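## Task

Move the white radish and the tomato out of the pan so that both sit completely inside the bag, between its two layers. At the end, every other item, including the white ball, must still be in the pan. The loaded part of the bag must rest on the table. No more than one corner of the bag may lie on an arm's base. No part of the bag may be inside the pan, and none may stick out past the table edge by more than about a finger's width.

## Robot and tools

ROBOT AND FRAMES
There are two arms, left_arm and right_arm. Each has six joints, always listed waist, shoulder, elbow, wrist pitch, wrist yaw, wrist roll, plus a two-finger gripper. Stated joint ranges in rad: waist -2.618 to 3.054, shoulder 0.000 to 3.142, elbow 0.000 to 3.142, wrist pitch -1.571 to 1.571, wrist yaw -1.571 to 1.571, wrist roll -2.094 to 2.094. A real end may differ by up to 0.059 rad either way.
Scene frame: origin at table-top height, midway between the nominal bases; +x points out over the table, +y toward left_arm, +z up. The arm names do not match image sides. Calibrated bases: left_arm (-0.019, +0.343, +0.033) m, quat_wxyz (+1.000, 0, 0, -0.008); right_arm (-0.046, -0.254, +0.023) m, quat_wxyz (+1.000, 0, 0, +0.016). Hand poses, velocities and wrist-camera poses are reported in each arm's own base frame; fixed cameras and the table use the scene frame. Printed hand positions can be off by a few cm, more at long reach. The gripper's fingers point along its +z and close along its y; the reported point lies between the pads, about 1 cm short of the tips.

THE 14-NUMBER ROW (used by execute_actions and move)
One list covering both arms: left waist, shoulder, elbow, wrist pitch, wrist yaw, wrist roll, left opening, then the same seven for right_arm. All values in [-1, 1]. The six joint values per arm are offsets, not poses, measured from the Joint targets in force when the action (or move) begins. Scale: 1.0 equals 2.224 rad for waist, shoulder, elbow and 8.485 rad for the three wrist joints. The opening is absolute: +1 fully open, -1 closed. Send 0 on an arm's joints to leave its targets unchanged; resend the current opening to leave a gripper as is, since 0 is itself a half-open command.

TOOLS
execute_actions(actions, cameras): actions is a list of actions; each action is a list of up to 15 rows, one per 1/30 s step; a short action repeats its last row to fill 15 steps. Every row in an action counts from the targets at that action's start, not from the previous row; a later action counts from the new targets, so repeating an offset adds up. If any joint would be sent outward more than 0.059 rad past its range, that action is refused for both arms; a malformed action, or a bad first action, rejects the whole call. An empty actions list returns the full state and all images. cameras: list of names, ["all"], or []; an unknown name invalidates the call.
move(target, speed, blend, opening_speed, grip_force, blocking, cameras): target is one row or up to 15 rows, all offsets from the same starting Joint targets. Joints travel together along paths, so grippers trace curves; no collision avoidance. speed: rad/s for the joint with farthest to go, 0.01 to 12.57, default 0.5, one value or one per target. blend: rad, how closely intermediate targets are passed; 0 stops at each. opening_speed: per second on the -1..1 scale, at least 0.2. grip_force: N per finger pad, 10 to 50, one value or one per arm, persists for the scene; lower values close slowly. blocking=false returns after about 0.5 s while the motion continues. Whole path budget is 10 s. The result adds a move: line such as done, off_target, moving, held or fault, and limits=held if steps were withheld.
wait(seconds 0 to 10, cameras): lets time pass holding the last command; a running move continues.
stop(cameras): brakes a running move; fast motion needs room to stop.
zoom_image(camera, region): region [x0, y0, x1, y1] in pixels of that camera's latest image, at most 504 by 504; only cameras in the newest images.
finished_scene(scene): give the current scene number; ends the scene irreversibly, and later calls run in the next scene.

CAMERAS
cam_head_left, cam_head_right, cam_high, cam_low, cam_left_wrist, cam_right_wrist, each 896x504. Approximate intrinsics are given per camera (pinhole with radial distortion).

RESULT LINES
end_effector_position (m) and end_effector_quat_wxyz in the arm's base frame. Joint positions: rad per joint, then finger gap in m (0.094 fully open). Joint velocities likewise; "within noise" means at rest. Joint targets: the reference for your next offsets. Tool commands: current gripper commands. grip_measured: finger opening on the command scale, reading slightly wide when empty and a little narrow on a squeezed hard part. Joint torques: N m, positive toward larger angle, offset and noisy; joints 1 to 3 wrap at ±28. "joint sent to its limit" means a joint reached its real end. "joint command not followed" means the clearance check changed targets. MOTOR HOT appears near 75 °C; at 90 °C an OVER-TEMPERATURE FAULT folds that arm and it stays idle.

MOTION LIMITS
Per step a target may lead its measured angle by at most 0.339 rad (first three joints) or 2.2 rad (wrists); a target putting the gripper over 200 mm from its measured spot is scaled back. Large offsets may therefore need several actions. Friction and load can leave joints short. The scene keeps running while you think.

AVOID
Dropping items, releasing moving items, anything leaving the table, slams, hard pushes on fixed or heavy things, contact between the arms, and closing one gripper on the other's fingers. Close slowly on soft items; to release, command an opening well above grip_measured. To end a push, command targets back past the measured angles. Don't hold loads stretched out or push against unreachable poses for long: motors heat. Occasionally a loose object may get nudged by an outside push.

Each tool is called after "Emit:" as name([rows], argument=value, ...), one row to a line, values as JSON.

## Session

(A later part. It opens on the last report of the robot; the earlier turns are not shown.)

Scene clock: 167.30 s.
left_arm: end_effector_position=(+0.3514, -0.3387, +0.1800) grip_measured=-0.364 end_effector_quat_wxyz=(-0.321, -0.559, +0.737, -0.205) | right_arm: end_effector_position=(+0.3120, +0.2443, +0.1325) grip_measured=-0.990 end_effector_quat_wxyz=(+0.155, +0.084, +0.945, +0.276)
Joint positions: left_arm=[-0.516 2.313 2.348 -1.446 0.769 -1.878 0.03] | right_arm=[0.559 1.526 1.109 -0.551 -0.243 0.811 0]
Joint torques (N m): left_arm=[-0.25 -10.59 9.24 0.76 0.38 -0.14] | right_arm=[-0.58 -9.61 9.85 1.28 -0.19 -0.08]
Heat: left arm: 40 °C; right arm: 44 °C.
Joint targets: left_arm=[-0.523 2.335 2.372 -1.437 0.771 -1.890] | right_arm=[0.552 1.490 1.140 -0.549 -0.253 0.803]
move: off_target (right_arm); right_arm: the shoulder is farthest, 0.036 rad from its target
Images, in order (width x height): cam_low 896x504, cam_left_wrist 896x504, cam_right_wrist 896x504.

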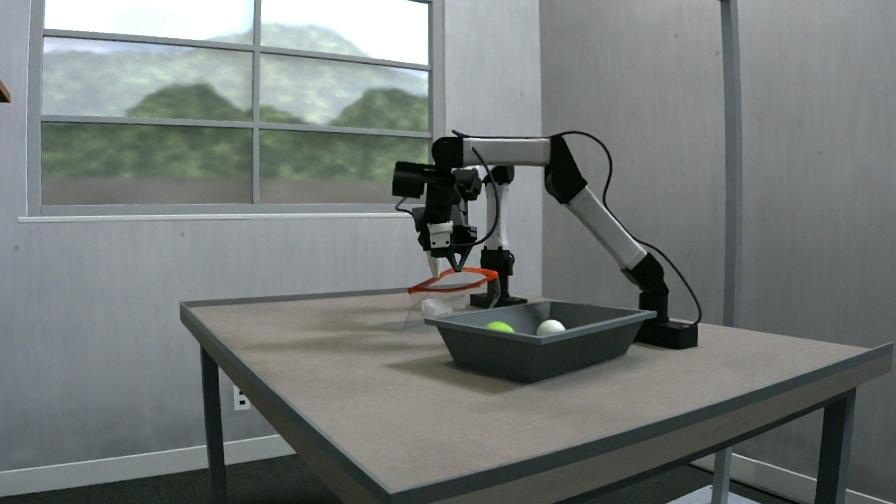

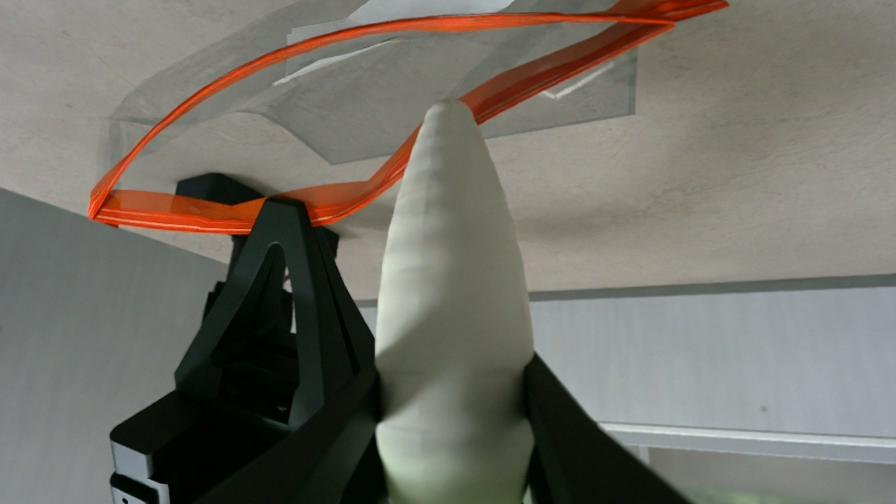

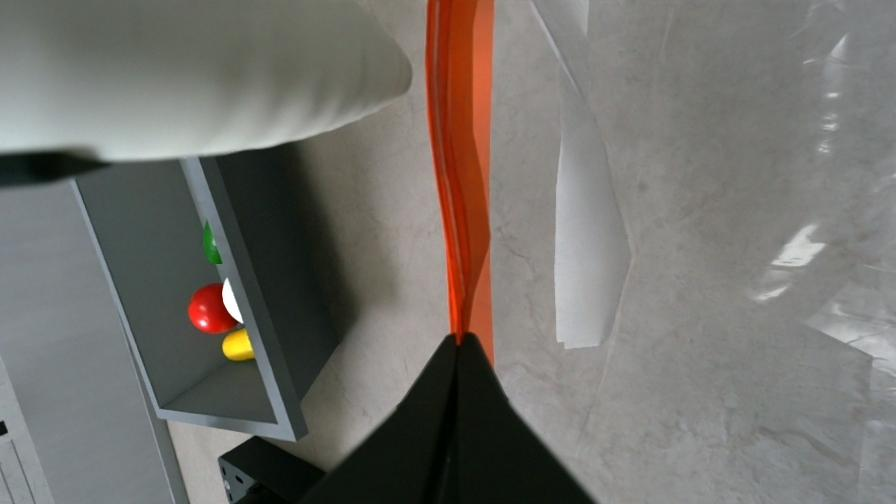

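Emit:
move(target=[0,-0.0306,-0.1938,0.0414,0,0,-0.5,0,0,0,0,0,0,-1], speed=0.25, cameras=["all"])

Emit:
zoom_image(camera="cam_low", region=[370, 180, 620, 360])

Emit:
zoom_image(camera="cam_high", region=[320, 50, 540, 320])

Scene clock: 170.43 s.
left_arm: end_effector_position=(+0.3501, -0.3384, +0.0830) grip_measured=-0.364 end_effector_quat_wxyz=(-0.328, -0.565, +0.733, -0.189) | right_arm: end_effector_position=(+0.3118, +0.2442, +0.1323) grip_measured=-0.990 end_effector_quat_wxyz=(+0.154, +0.084, +0.945, +0.275)
Joint positions: left_arm=[-0.517 2.306 1.951 -1.095 0.769 -1.879 0.03] | right_arm=[0.559 1.526 1.109 -0.553 -0.243 0.811 0]
Joint torques (N m): left_arm=[-0.23 -15.32 6.04 0.67 0.38 -0.14] | right_arm=[-0.61 -9.61 9.81 1.29 -0.2 -0.08]
Heat: left arm: 41 °C; right arm: 44 °C.
Joint targets: left_arm=[-0.523 2.267 1.941 -1.085 0.771 -1.890] | right_arm=[0.552 1.490 1.140 -0.549 -0.253 0.803]
move: off_target (left_arm, right_arm); left_arm: the shoulder is farthest, 0.039 rad from its target; right_arm: the shoulder is farthest, 0.036 rad from its target

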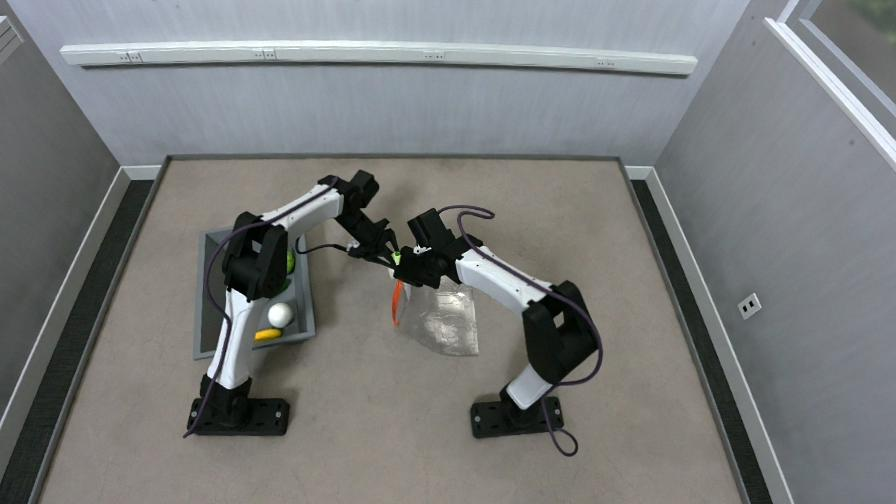

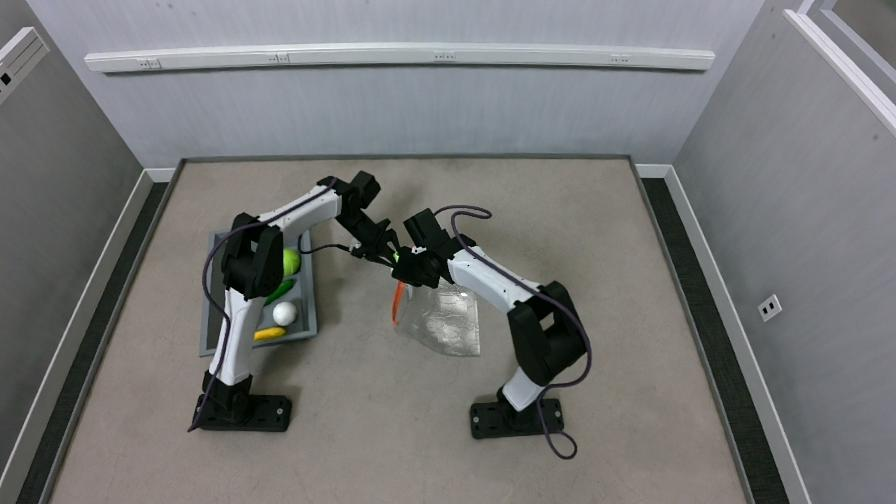

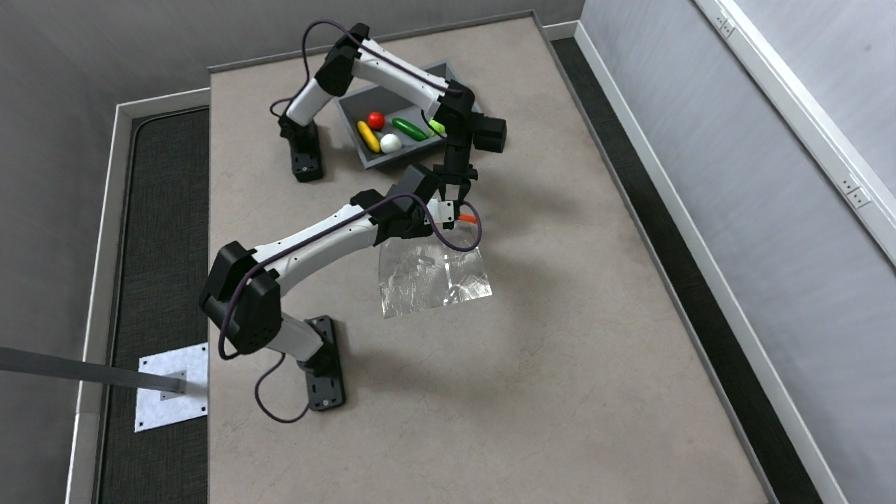

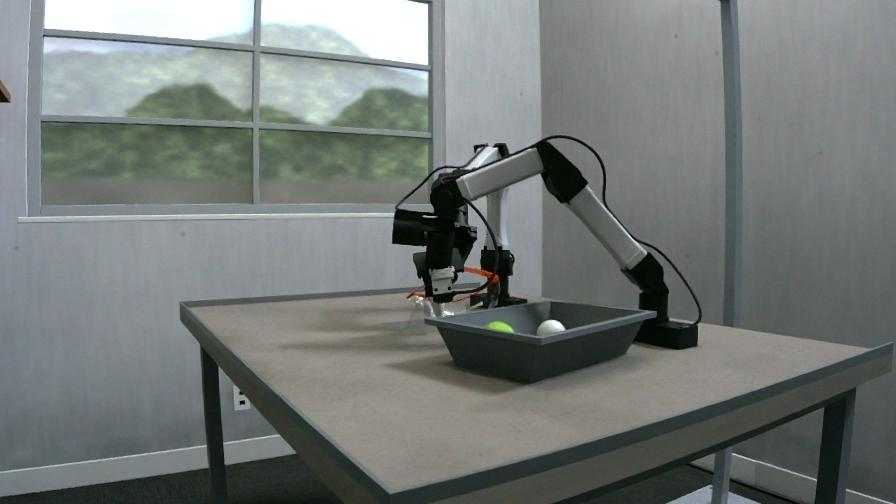

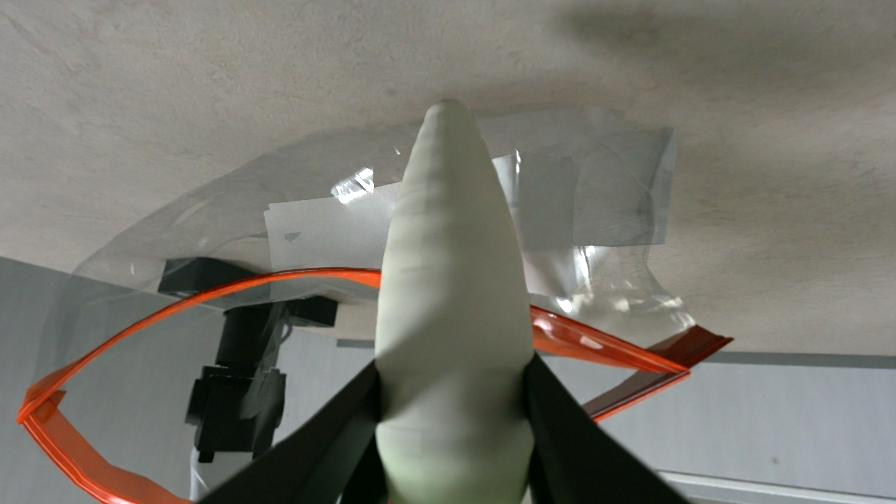

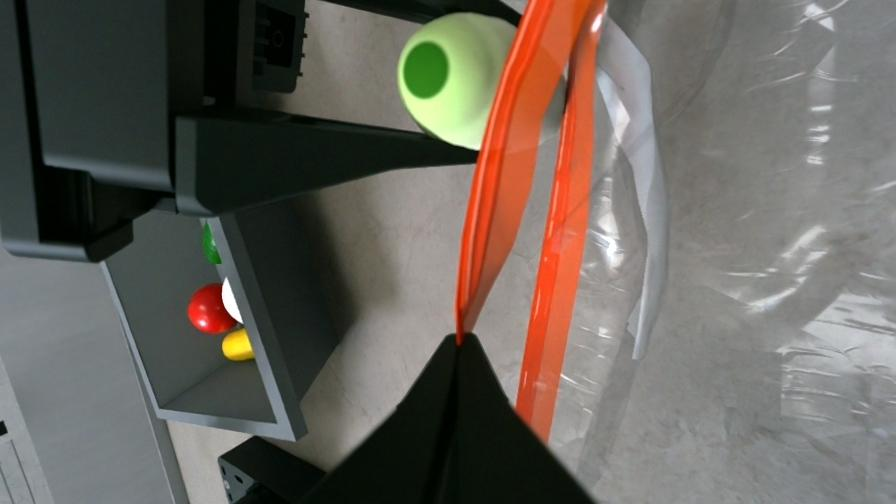

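Scaled by 2.016 from the camera's 896x504 image, which has a finer 1280x720 frame.

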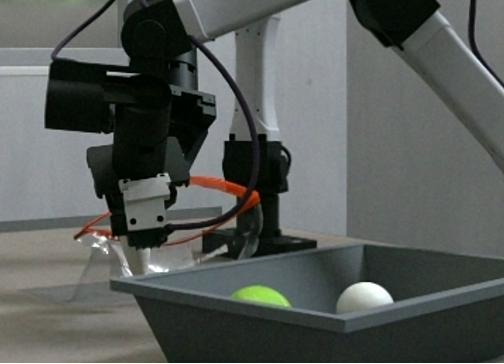

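Scaled by 1.867 from the camera's 896x504 image, which has a finer 1280x720 frame.

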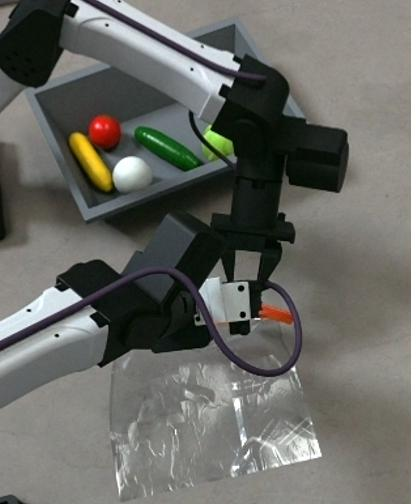

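Emit:
move([
  [0,0.0148,0.1938,-0.0415,0,0,-0.5,0,0,0,0,0,0,-1],
  [-0.0324,-0.0324,0.0805,-0.0226,-0.0018,-0.0118,-0.5,0,0,0,0,0,0,-1],
], speed=0.25, blend=0.02, cameras=["cam_right_wrist","cam_left_wrist","cam_low"])

Emit:
zoom_image(camera="cam_low", region=[370, 180, 620, 360])

Scene clock: 175.47 s.
left_arm: end_effector_position=(+0.3229, -0.3609, +0.1612) grip_measured=-0.364 end_effector_quat_wxyz=(-0.333, -0.564, +0.732, -0.189) | right_arm: end_effector_position=(+0.3104, +0.2436, +0.1314) grip_measured=-0.990 end_effector_quat_wxyz=(+0.151, +0.084, +0.946, +0.274)
Joint positions: left_arm=[-0.588 2.232 2.132 -1.284 0.768 -1.977 0.03] | right_arm=[0.559 1.526 1.109 -0.56 -0.244 0.811 0]
Joint torques (N m): left_arm=[-0.27 -14.84 5.93 0.77 0.25 -0.15] | right_arm=[-0.62 -9.61 9.81 1.36 -0.18 -0.08]
Heat: left arm: 42 °C; right arm: 44 °C.
Joint targets: left_arm=[-0.595 2.195 2.120 -1.277 0.756 -1.991] | right_arm=[0.552 1.490 1.140 -0.549 -0.253 0.803]
move: off_target (left_arm, right_arm); left_arm: the shoulder is farthest, 0.038 rad from its target; right_arm: the shoulder is farthest, 0.036 rad from its target
Images, in order (width x height): cam_low 896x504, cam_left_wrist 896x504, cam_right_wrist 896x504.

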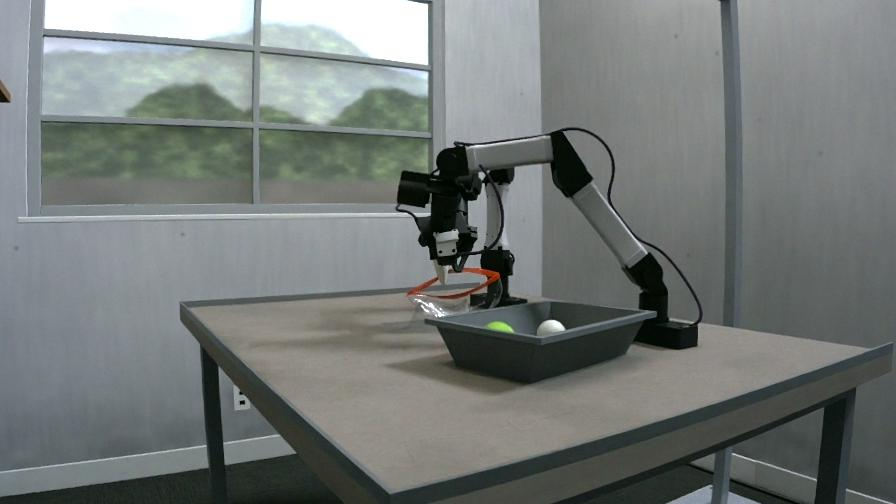

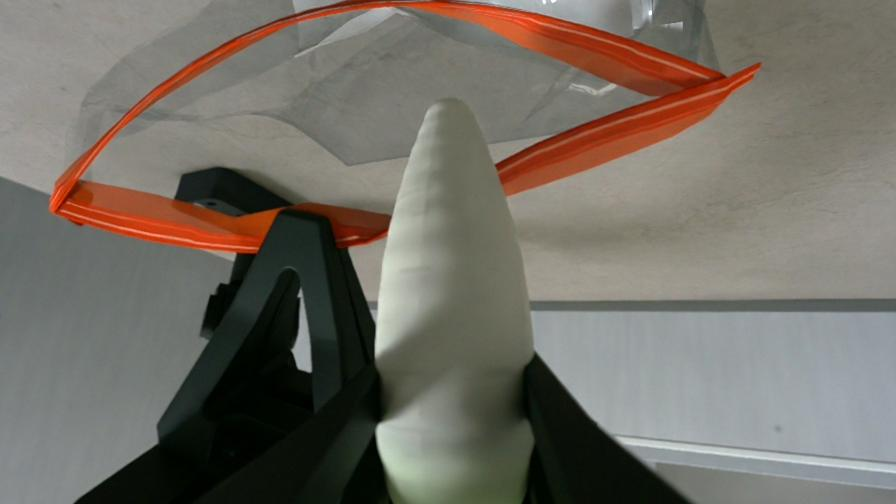

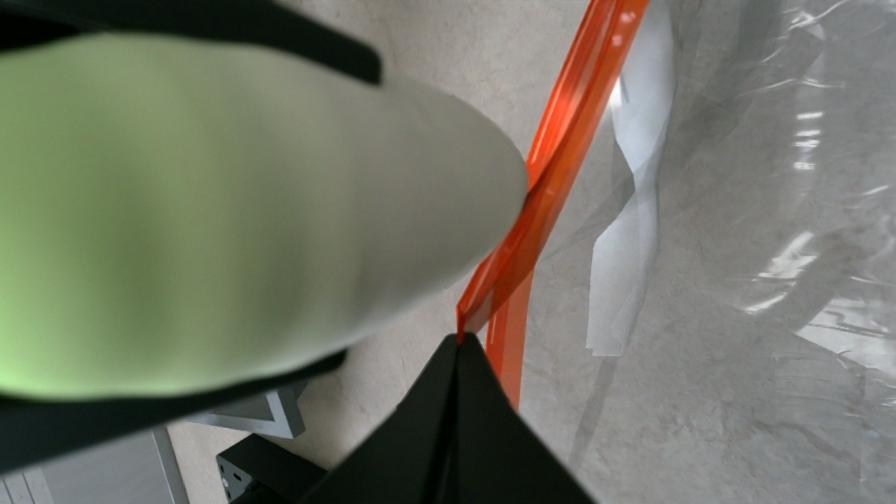

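Scaled by 2.016 from the camera's 896x504 image, which has a finer 1280x720 frame.

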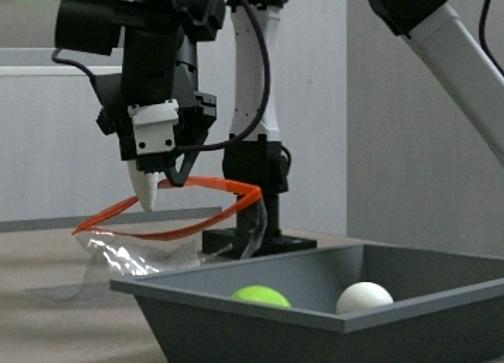

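Emit:
move(target=[0.0112,0.0315,-0.036,0.0126,0.0005,0,-0.5,0,0,0,0,0,0,-1], speed=0.12, cameras=["cam_right_wrist","cam_left_wrist","cam_low"])

Emit:
zoom_image(camera="cam_low", region=[370, 180, 620, 360])

Scene clock: 177.80 s.
left_arm: end_effector_position=(+0.3335, -0.3601, +0.1372) grip_measured=-0.364 end_effector_quat_wxyz=(-0.330, -0.567, +0.729, -0.197) | right_arm: end_effector_position=(+0.3103, +0.2436, +0.1313) grip_measured=-0.990 end_effector_quat_wxyz=(+0.151, +0.084, +0.946, +0.274)
Joint positions: left_arm=[-0.575 2.242 2.051 -1.18 0.768 -1.978 0.03] | right_arm=[0.559 1.526 1.109 -0.561 -0.244 0.811 0]
Joint torques (N m): left_arm=[0.57 -10.26 6.17 0.84 0.29 -0.15] | right_arm=[-0.59 -9.58 9.83 1.36 -0.18 -0.08]
Heat: left arm: 42 °C; right arm: 44 °C.
Joint targets: left_arm=[-0.570 2.265 2.040 -1.170 0.760 -1.990] | right_arm=[0.552 1.490 1.140 -0.549 -0.253 0.803]
move: off_target (right_arm); right_arm: the shoulder is farthest, 0.036 rad from its target
Images, in order (width x height): cam_low 896x504, cam_left_wrist 896x504, cam_right_wrist 896x504.

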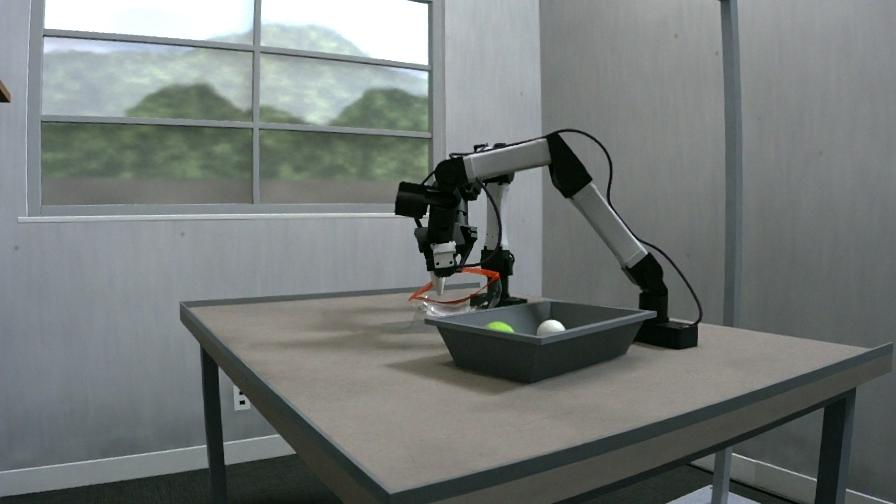

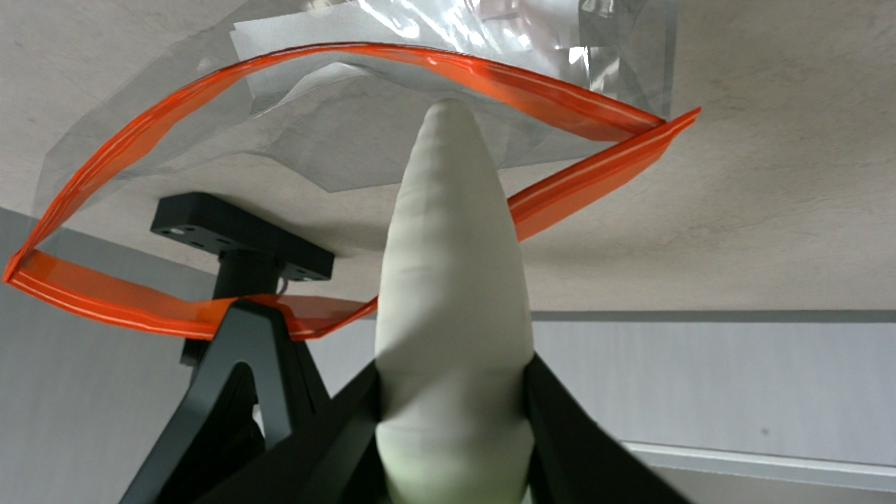

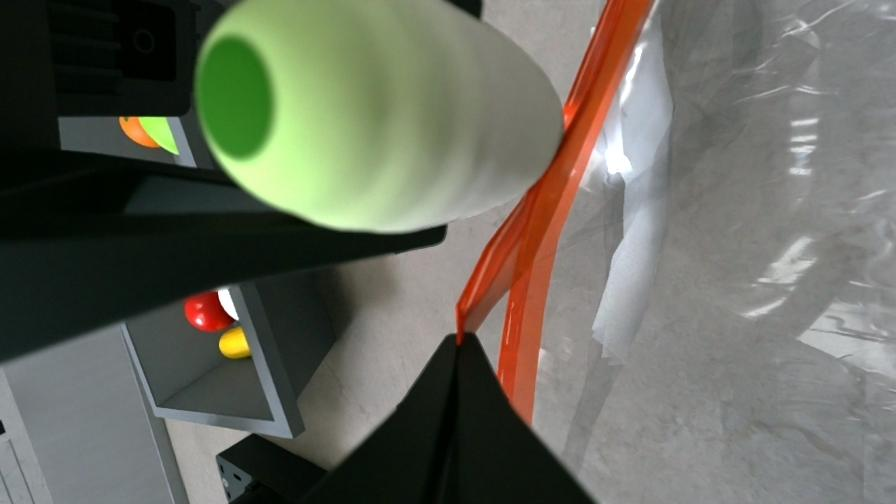

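Scaled by 2.016 from the camera's 896x504 image, which has a finer 1280x720 frame.

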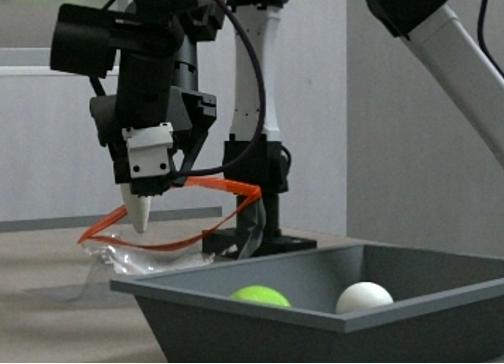

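Emit:
move(target=[0,0,-0.063,0.0165,0,0,-0.5,0,0,0,0,0,0,-1], speed=0.3, cameras=["cam_left_wrist","cam_low","cam_right_wrist","cam_head_left"])

Scene clock: 180.80 s.
left_arm: end_effector_position=(+0.3327, -0.3595, +0.1010) grip_measured=-0.364 end_effector_quat_wxyz=(-0.330, -0.568, +0.728, -0.195) | right_arm: end_effector_position=(+0.3103, +0.2436, +0.1313) grip_measured=-0.990 end_effector_quat_wxyz=(+0.151, +0.084, +0.946, +0.274)
Joint positions: left_arm=[-0.575 2.244 1.91 -1.04 0.768 -1.979 0.03] | right_arm=[0.559 1.526 1.109 -0.561 -0.244 0.811 0]
Joint torques (N m): left_arm=[0.58 -10.41 6.16 0.83 0.3 -0.15] | right_arm=[-0.58 -9.59 9.83 1.37 -0.18 -0.08]
Heat: left arm: 42 °C; right arm: 44 °C.
Joint targets: left_arm=[-0.570 2.265 1.899 -1.030 0.760 -1.990] | right_arm=[0.552 1.490 1.140 -0.549 -0.253 0.803]
move: off_target (right_arm); right_arm: the shoulder is farthest, 0.036 rad from its target
Images, in order (width x height): cam_head_left 896x504, cam_low 896x504, cam_left_wrist 896x504, cam_right_wrist 896x504.

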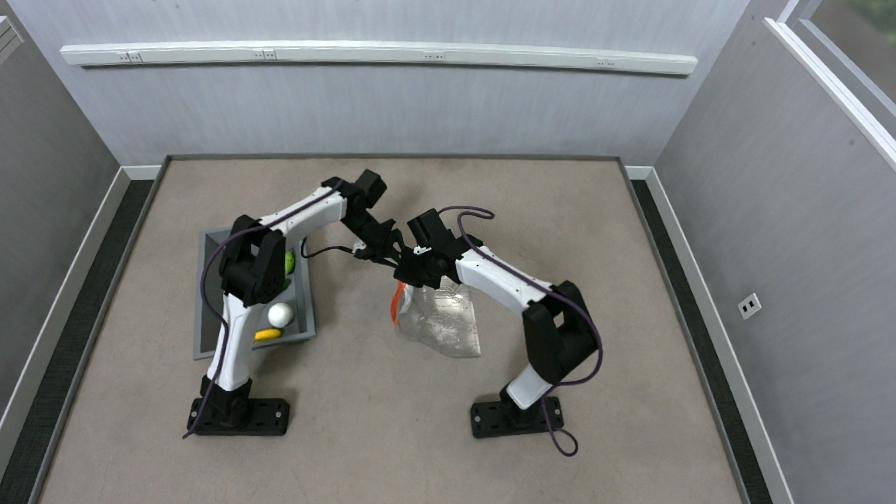

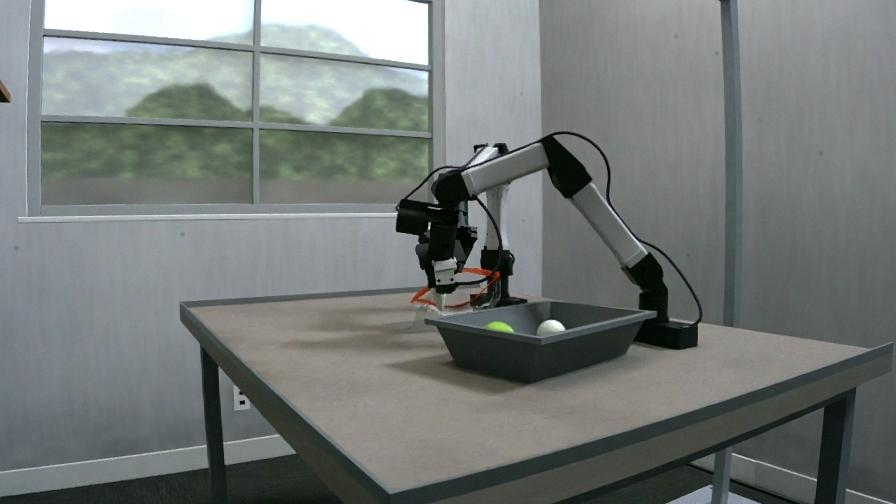

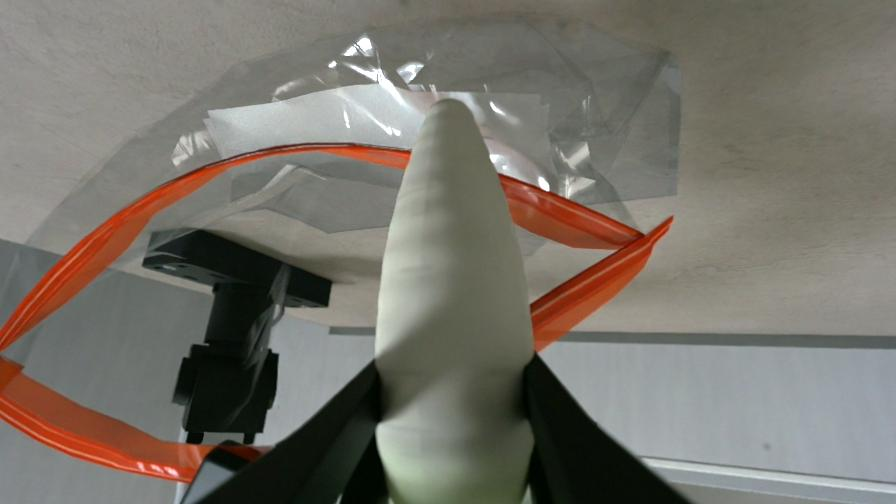

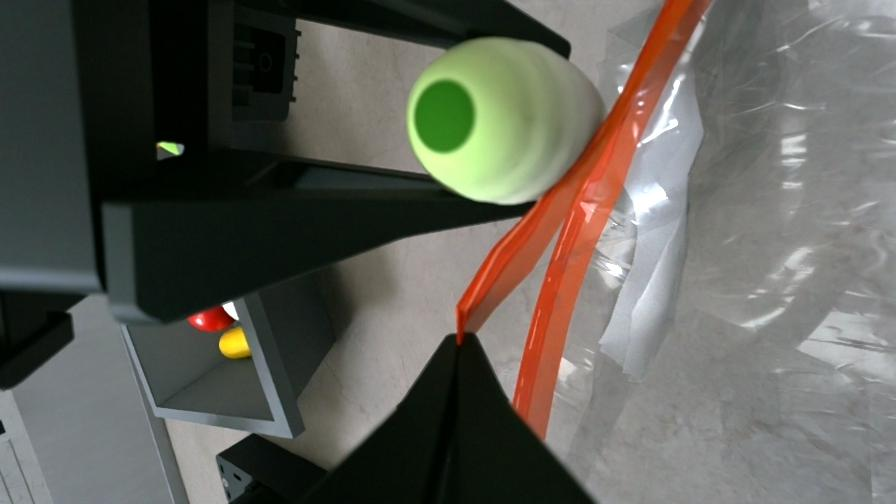

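Emit:
move(target=[0,0,0.063,-0.0165,0,0,-0.5,0,0,0,0,0,0,-1], speed=0.5, cameras=["all"])

Emit:
zoom_image(camera="cam_head_left", region=[330, 190, 530, 380])

Emit:
zoom_image(camera="cam_high", region=[340, 100, 640, 300])

Emit:
zoom_image(camera="cam_low", region=[370, 180, 570, 330])

Scene clock: 183.43 s.
left_arm: end_effector_position=(+0.3331, -0.3597, +0.1276) grip_measured=-0.364 end_effector_quat_wxyz=(-0.331, -0.569, +0.728, -0.192) | right_arm: end_effector_position=(+0.3103, +0.2436, +0.1313) grip_measured=-0.990 end_effector_quat_wxyz=(+0.151, +0.084, +0.946, +0.274)
Joint positions: left_arm=[-0.575 2.247 2.021 -1.155 0.768 -1.979 0.03] | right_arm=[0.559 1.526 1.109 -0.561 -0.244 0.811 0]
Joint torques (N m): left_arm=[0.57 -10.66 9.03 0.53 0.28 -0.14] | right_arm=[-0.24 -9.61 9.81 1.36 -0.18 -0.08]
Heat: left arm: 42 °C; right arm: 44 °C.
Joint targets: left_arm=[-0.570 2.265 2.040 -1.170 0.760 -1.990] | right_arm=[0.552 1.490 1.140 -0.549 -0.253 0.803]
move: off_target (right_arm); right_arm: the shoulder is farthest, 0.036 rad from its target

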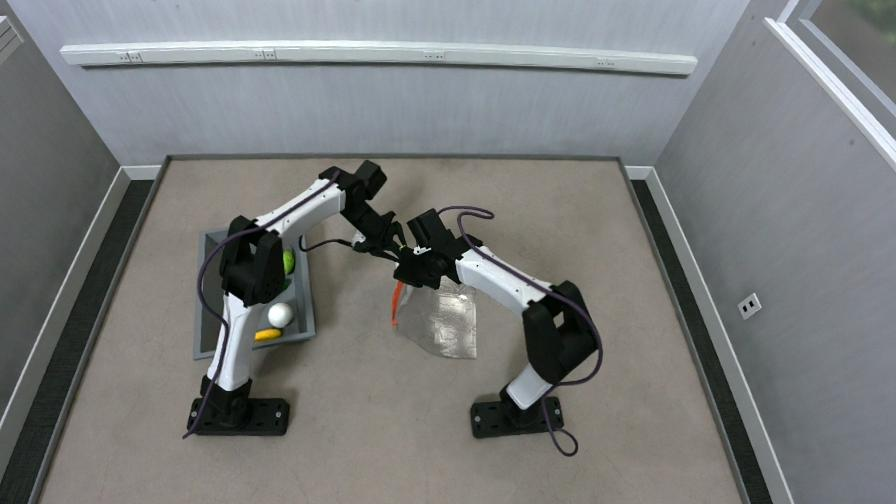

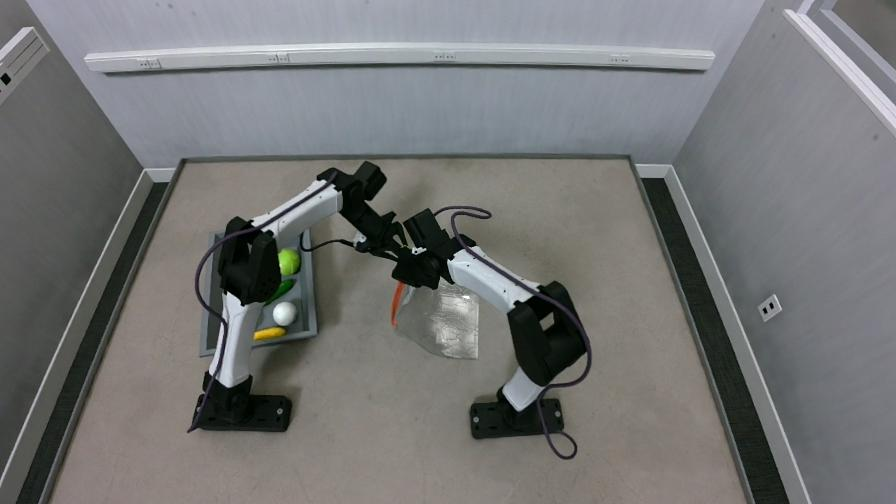

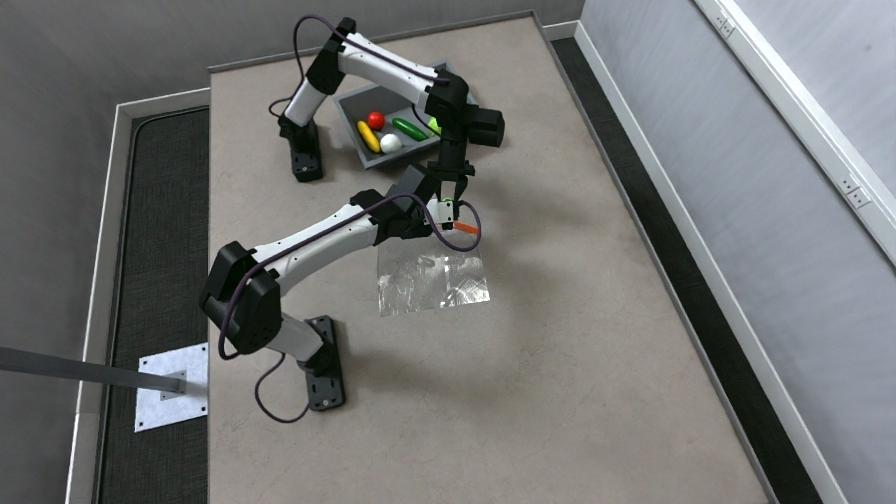

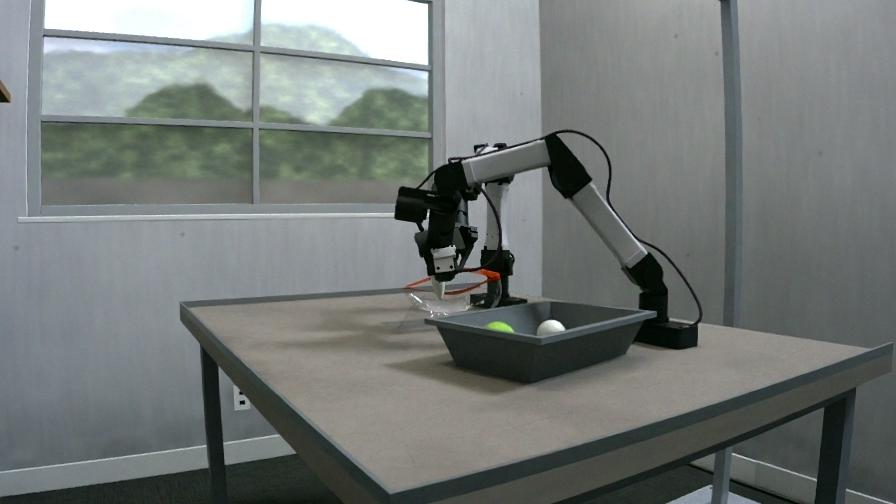

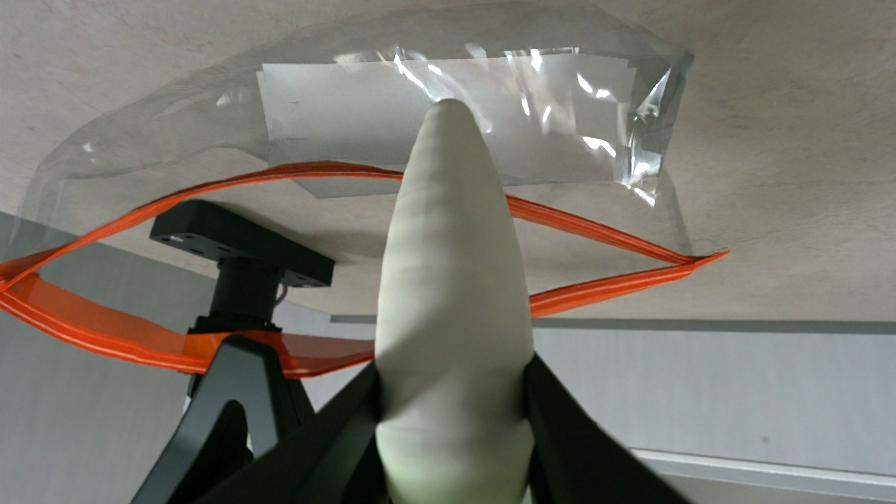

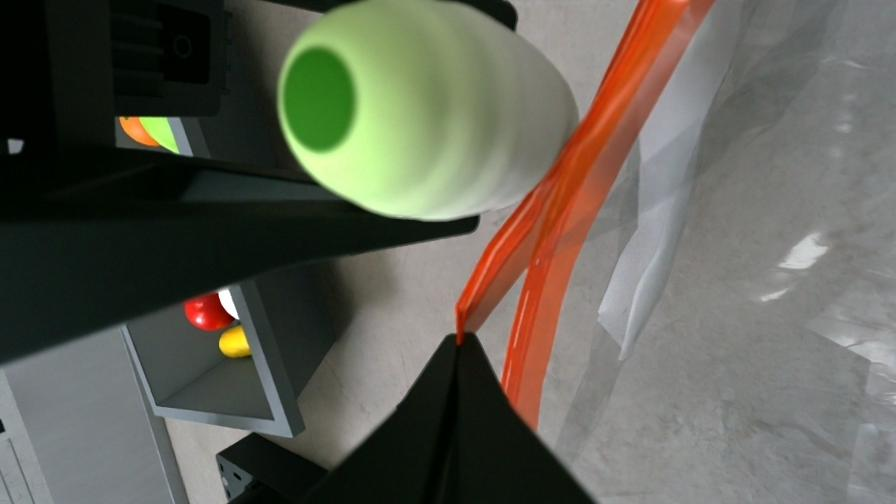

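Scaled by 2.520 from the camera's 896x504 image, which has a finer 1280x720 frame.

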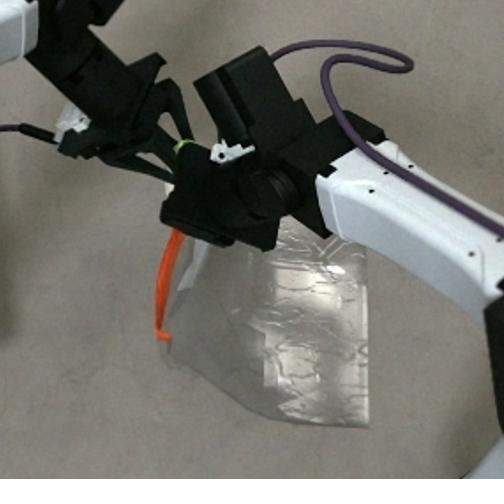

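Scaled by 1.680 from the camera's 896x504 image, which has a finer 1280x720 frame.

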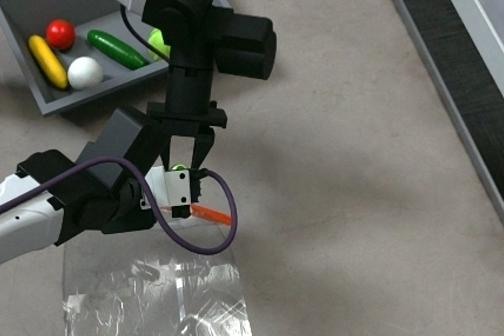

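Scaled by 2.520 from the camera's 896x504 image, which has a finer 1280x720 frame.

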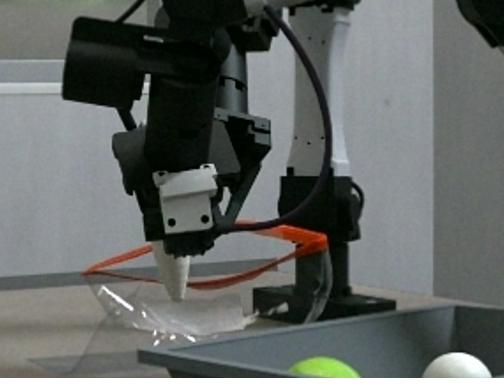

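Emit:
move([
  [0,0,0.0585,-0.0153,0,0,-0.5,0,0,0,0,0,0,-1],
  [-0.0405,-0.0427,-0.011,0.0183,0,0,-0.5,0,0,0,0,0,0,-1],
], speed=0.4, blend=0.03, cameras=["cam_left_wrist","cam_right_wrist","cam_low"])

Emit:
zoom_image(camera="cam_low", region=[370, 180, 570, 330])

Scene clock: 187.40 s.
left_arm: end_effector_position=(+0.3238, -0.3960, +0.1512) grip_measured=-0.364 end_effector_quat_wxyz=(-0.314, -0.514, +0.759, -0.248) | right_arm: end_effector_position=(+0.3111, +0.2419, +0.1330) grip_measured=-0.990 end_effector_quat_wxyz=(+0.153, +0.086, +0.945, +0.274)
Joint positions: left_arm=[-0.648 2.21 2.025 -1.039 0.762 -1.98 0.03] | right_arm=[0.554 1.521 1.109 -0.562 -0.244 0.811 0]
Joint torques (N m): left_arm=[-0.72 -15.13 6.6 1.3 0.34 -0.12] | right_arm=[-0.13 -9.1 9.84 1.38 -0.18 -0.08]
Heat: left arm: 43 °C; right arm: 43 °C.
Joint targets: left_arm=[-0.660 2.170 2.015 -1.015 0.760 -1.990] | right_arm=[0.552 1.490 1.140 -0.549 -0.253 0.803]
move: off_target (left_arm); left_arm: the shoulder is farthest, 0.040 rad from its target
Images, in order (width x height): cam_low 896x504, cam_left_wrist 896x504, cam_right_wrist 896x504.

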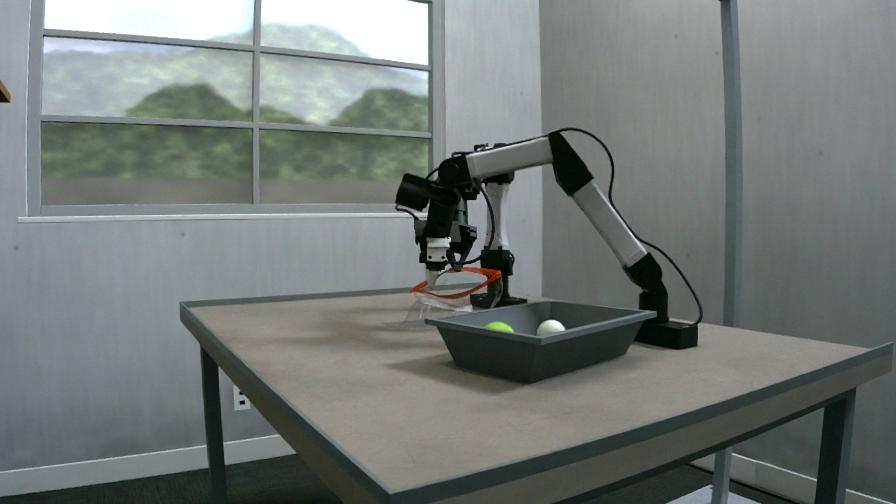

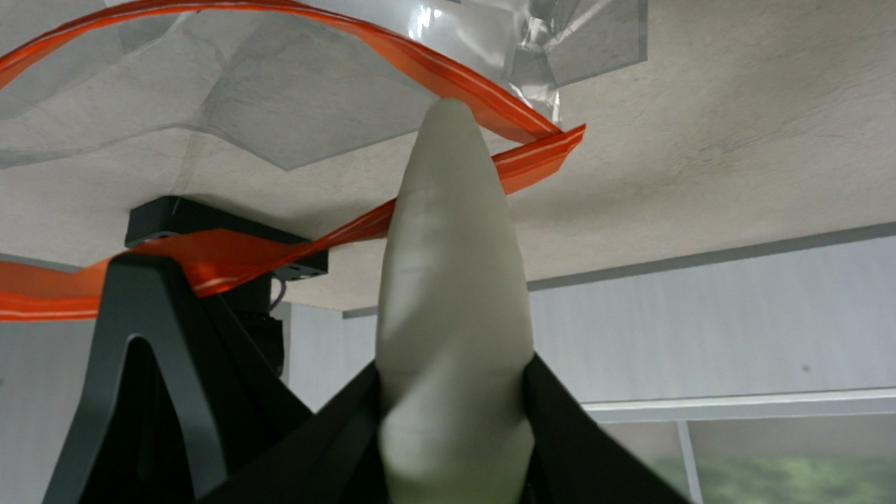

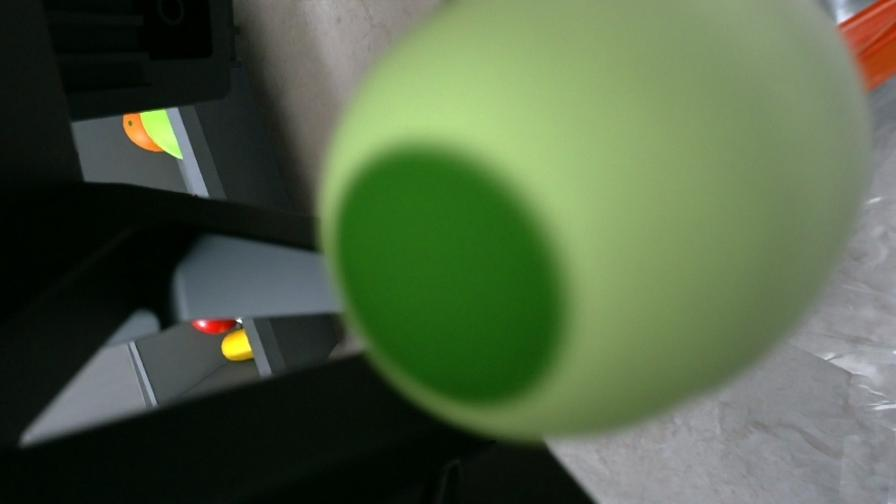

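Scaled by 2.520 from the camera's 896x504 image, which has a finer 1280x720 frame.

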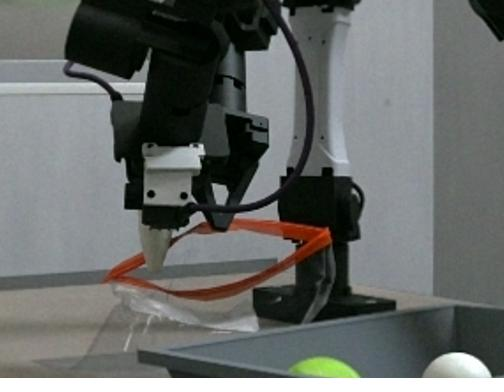

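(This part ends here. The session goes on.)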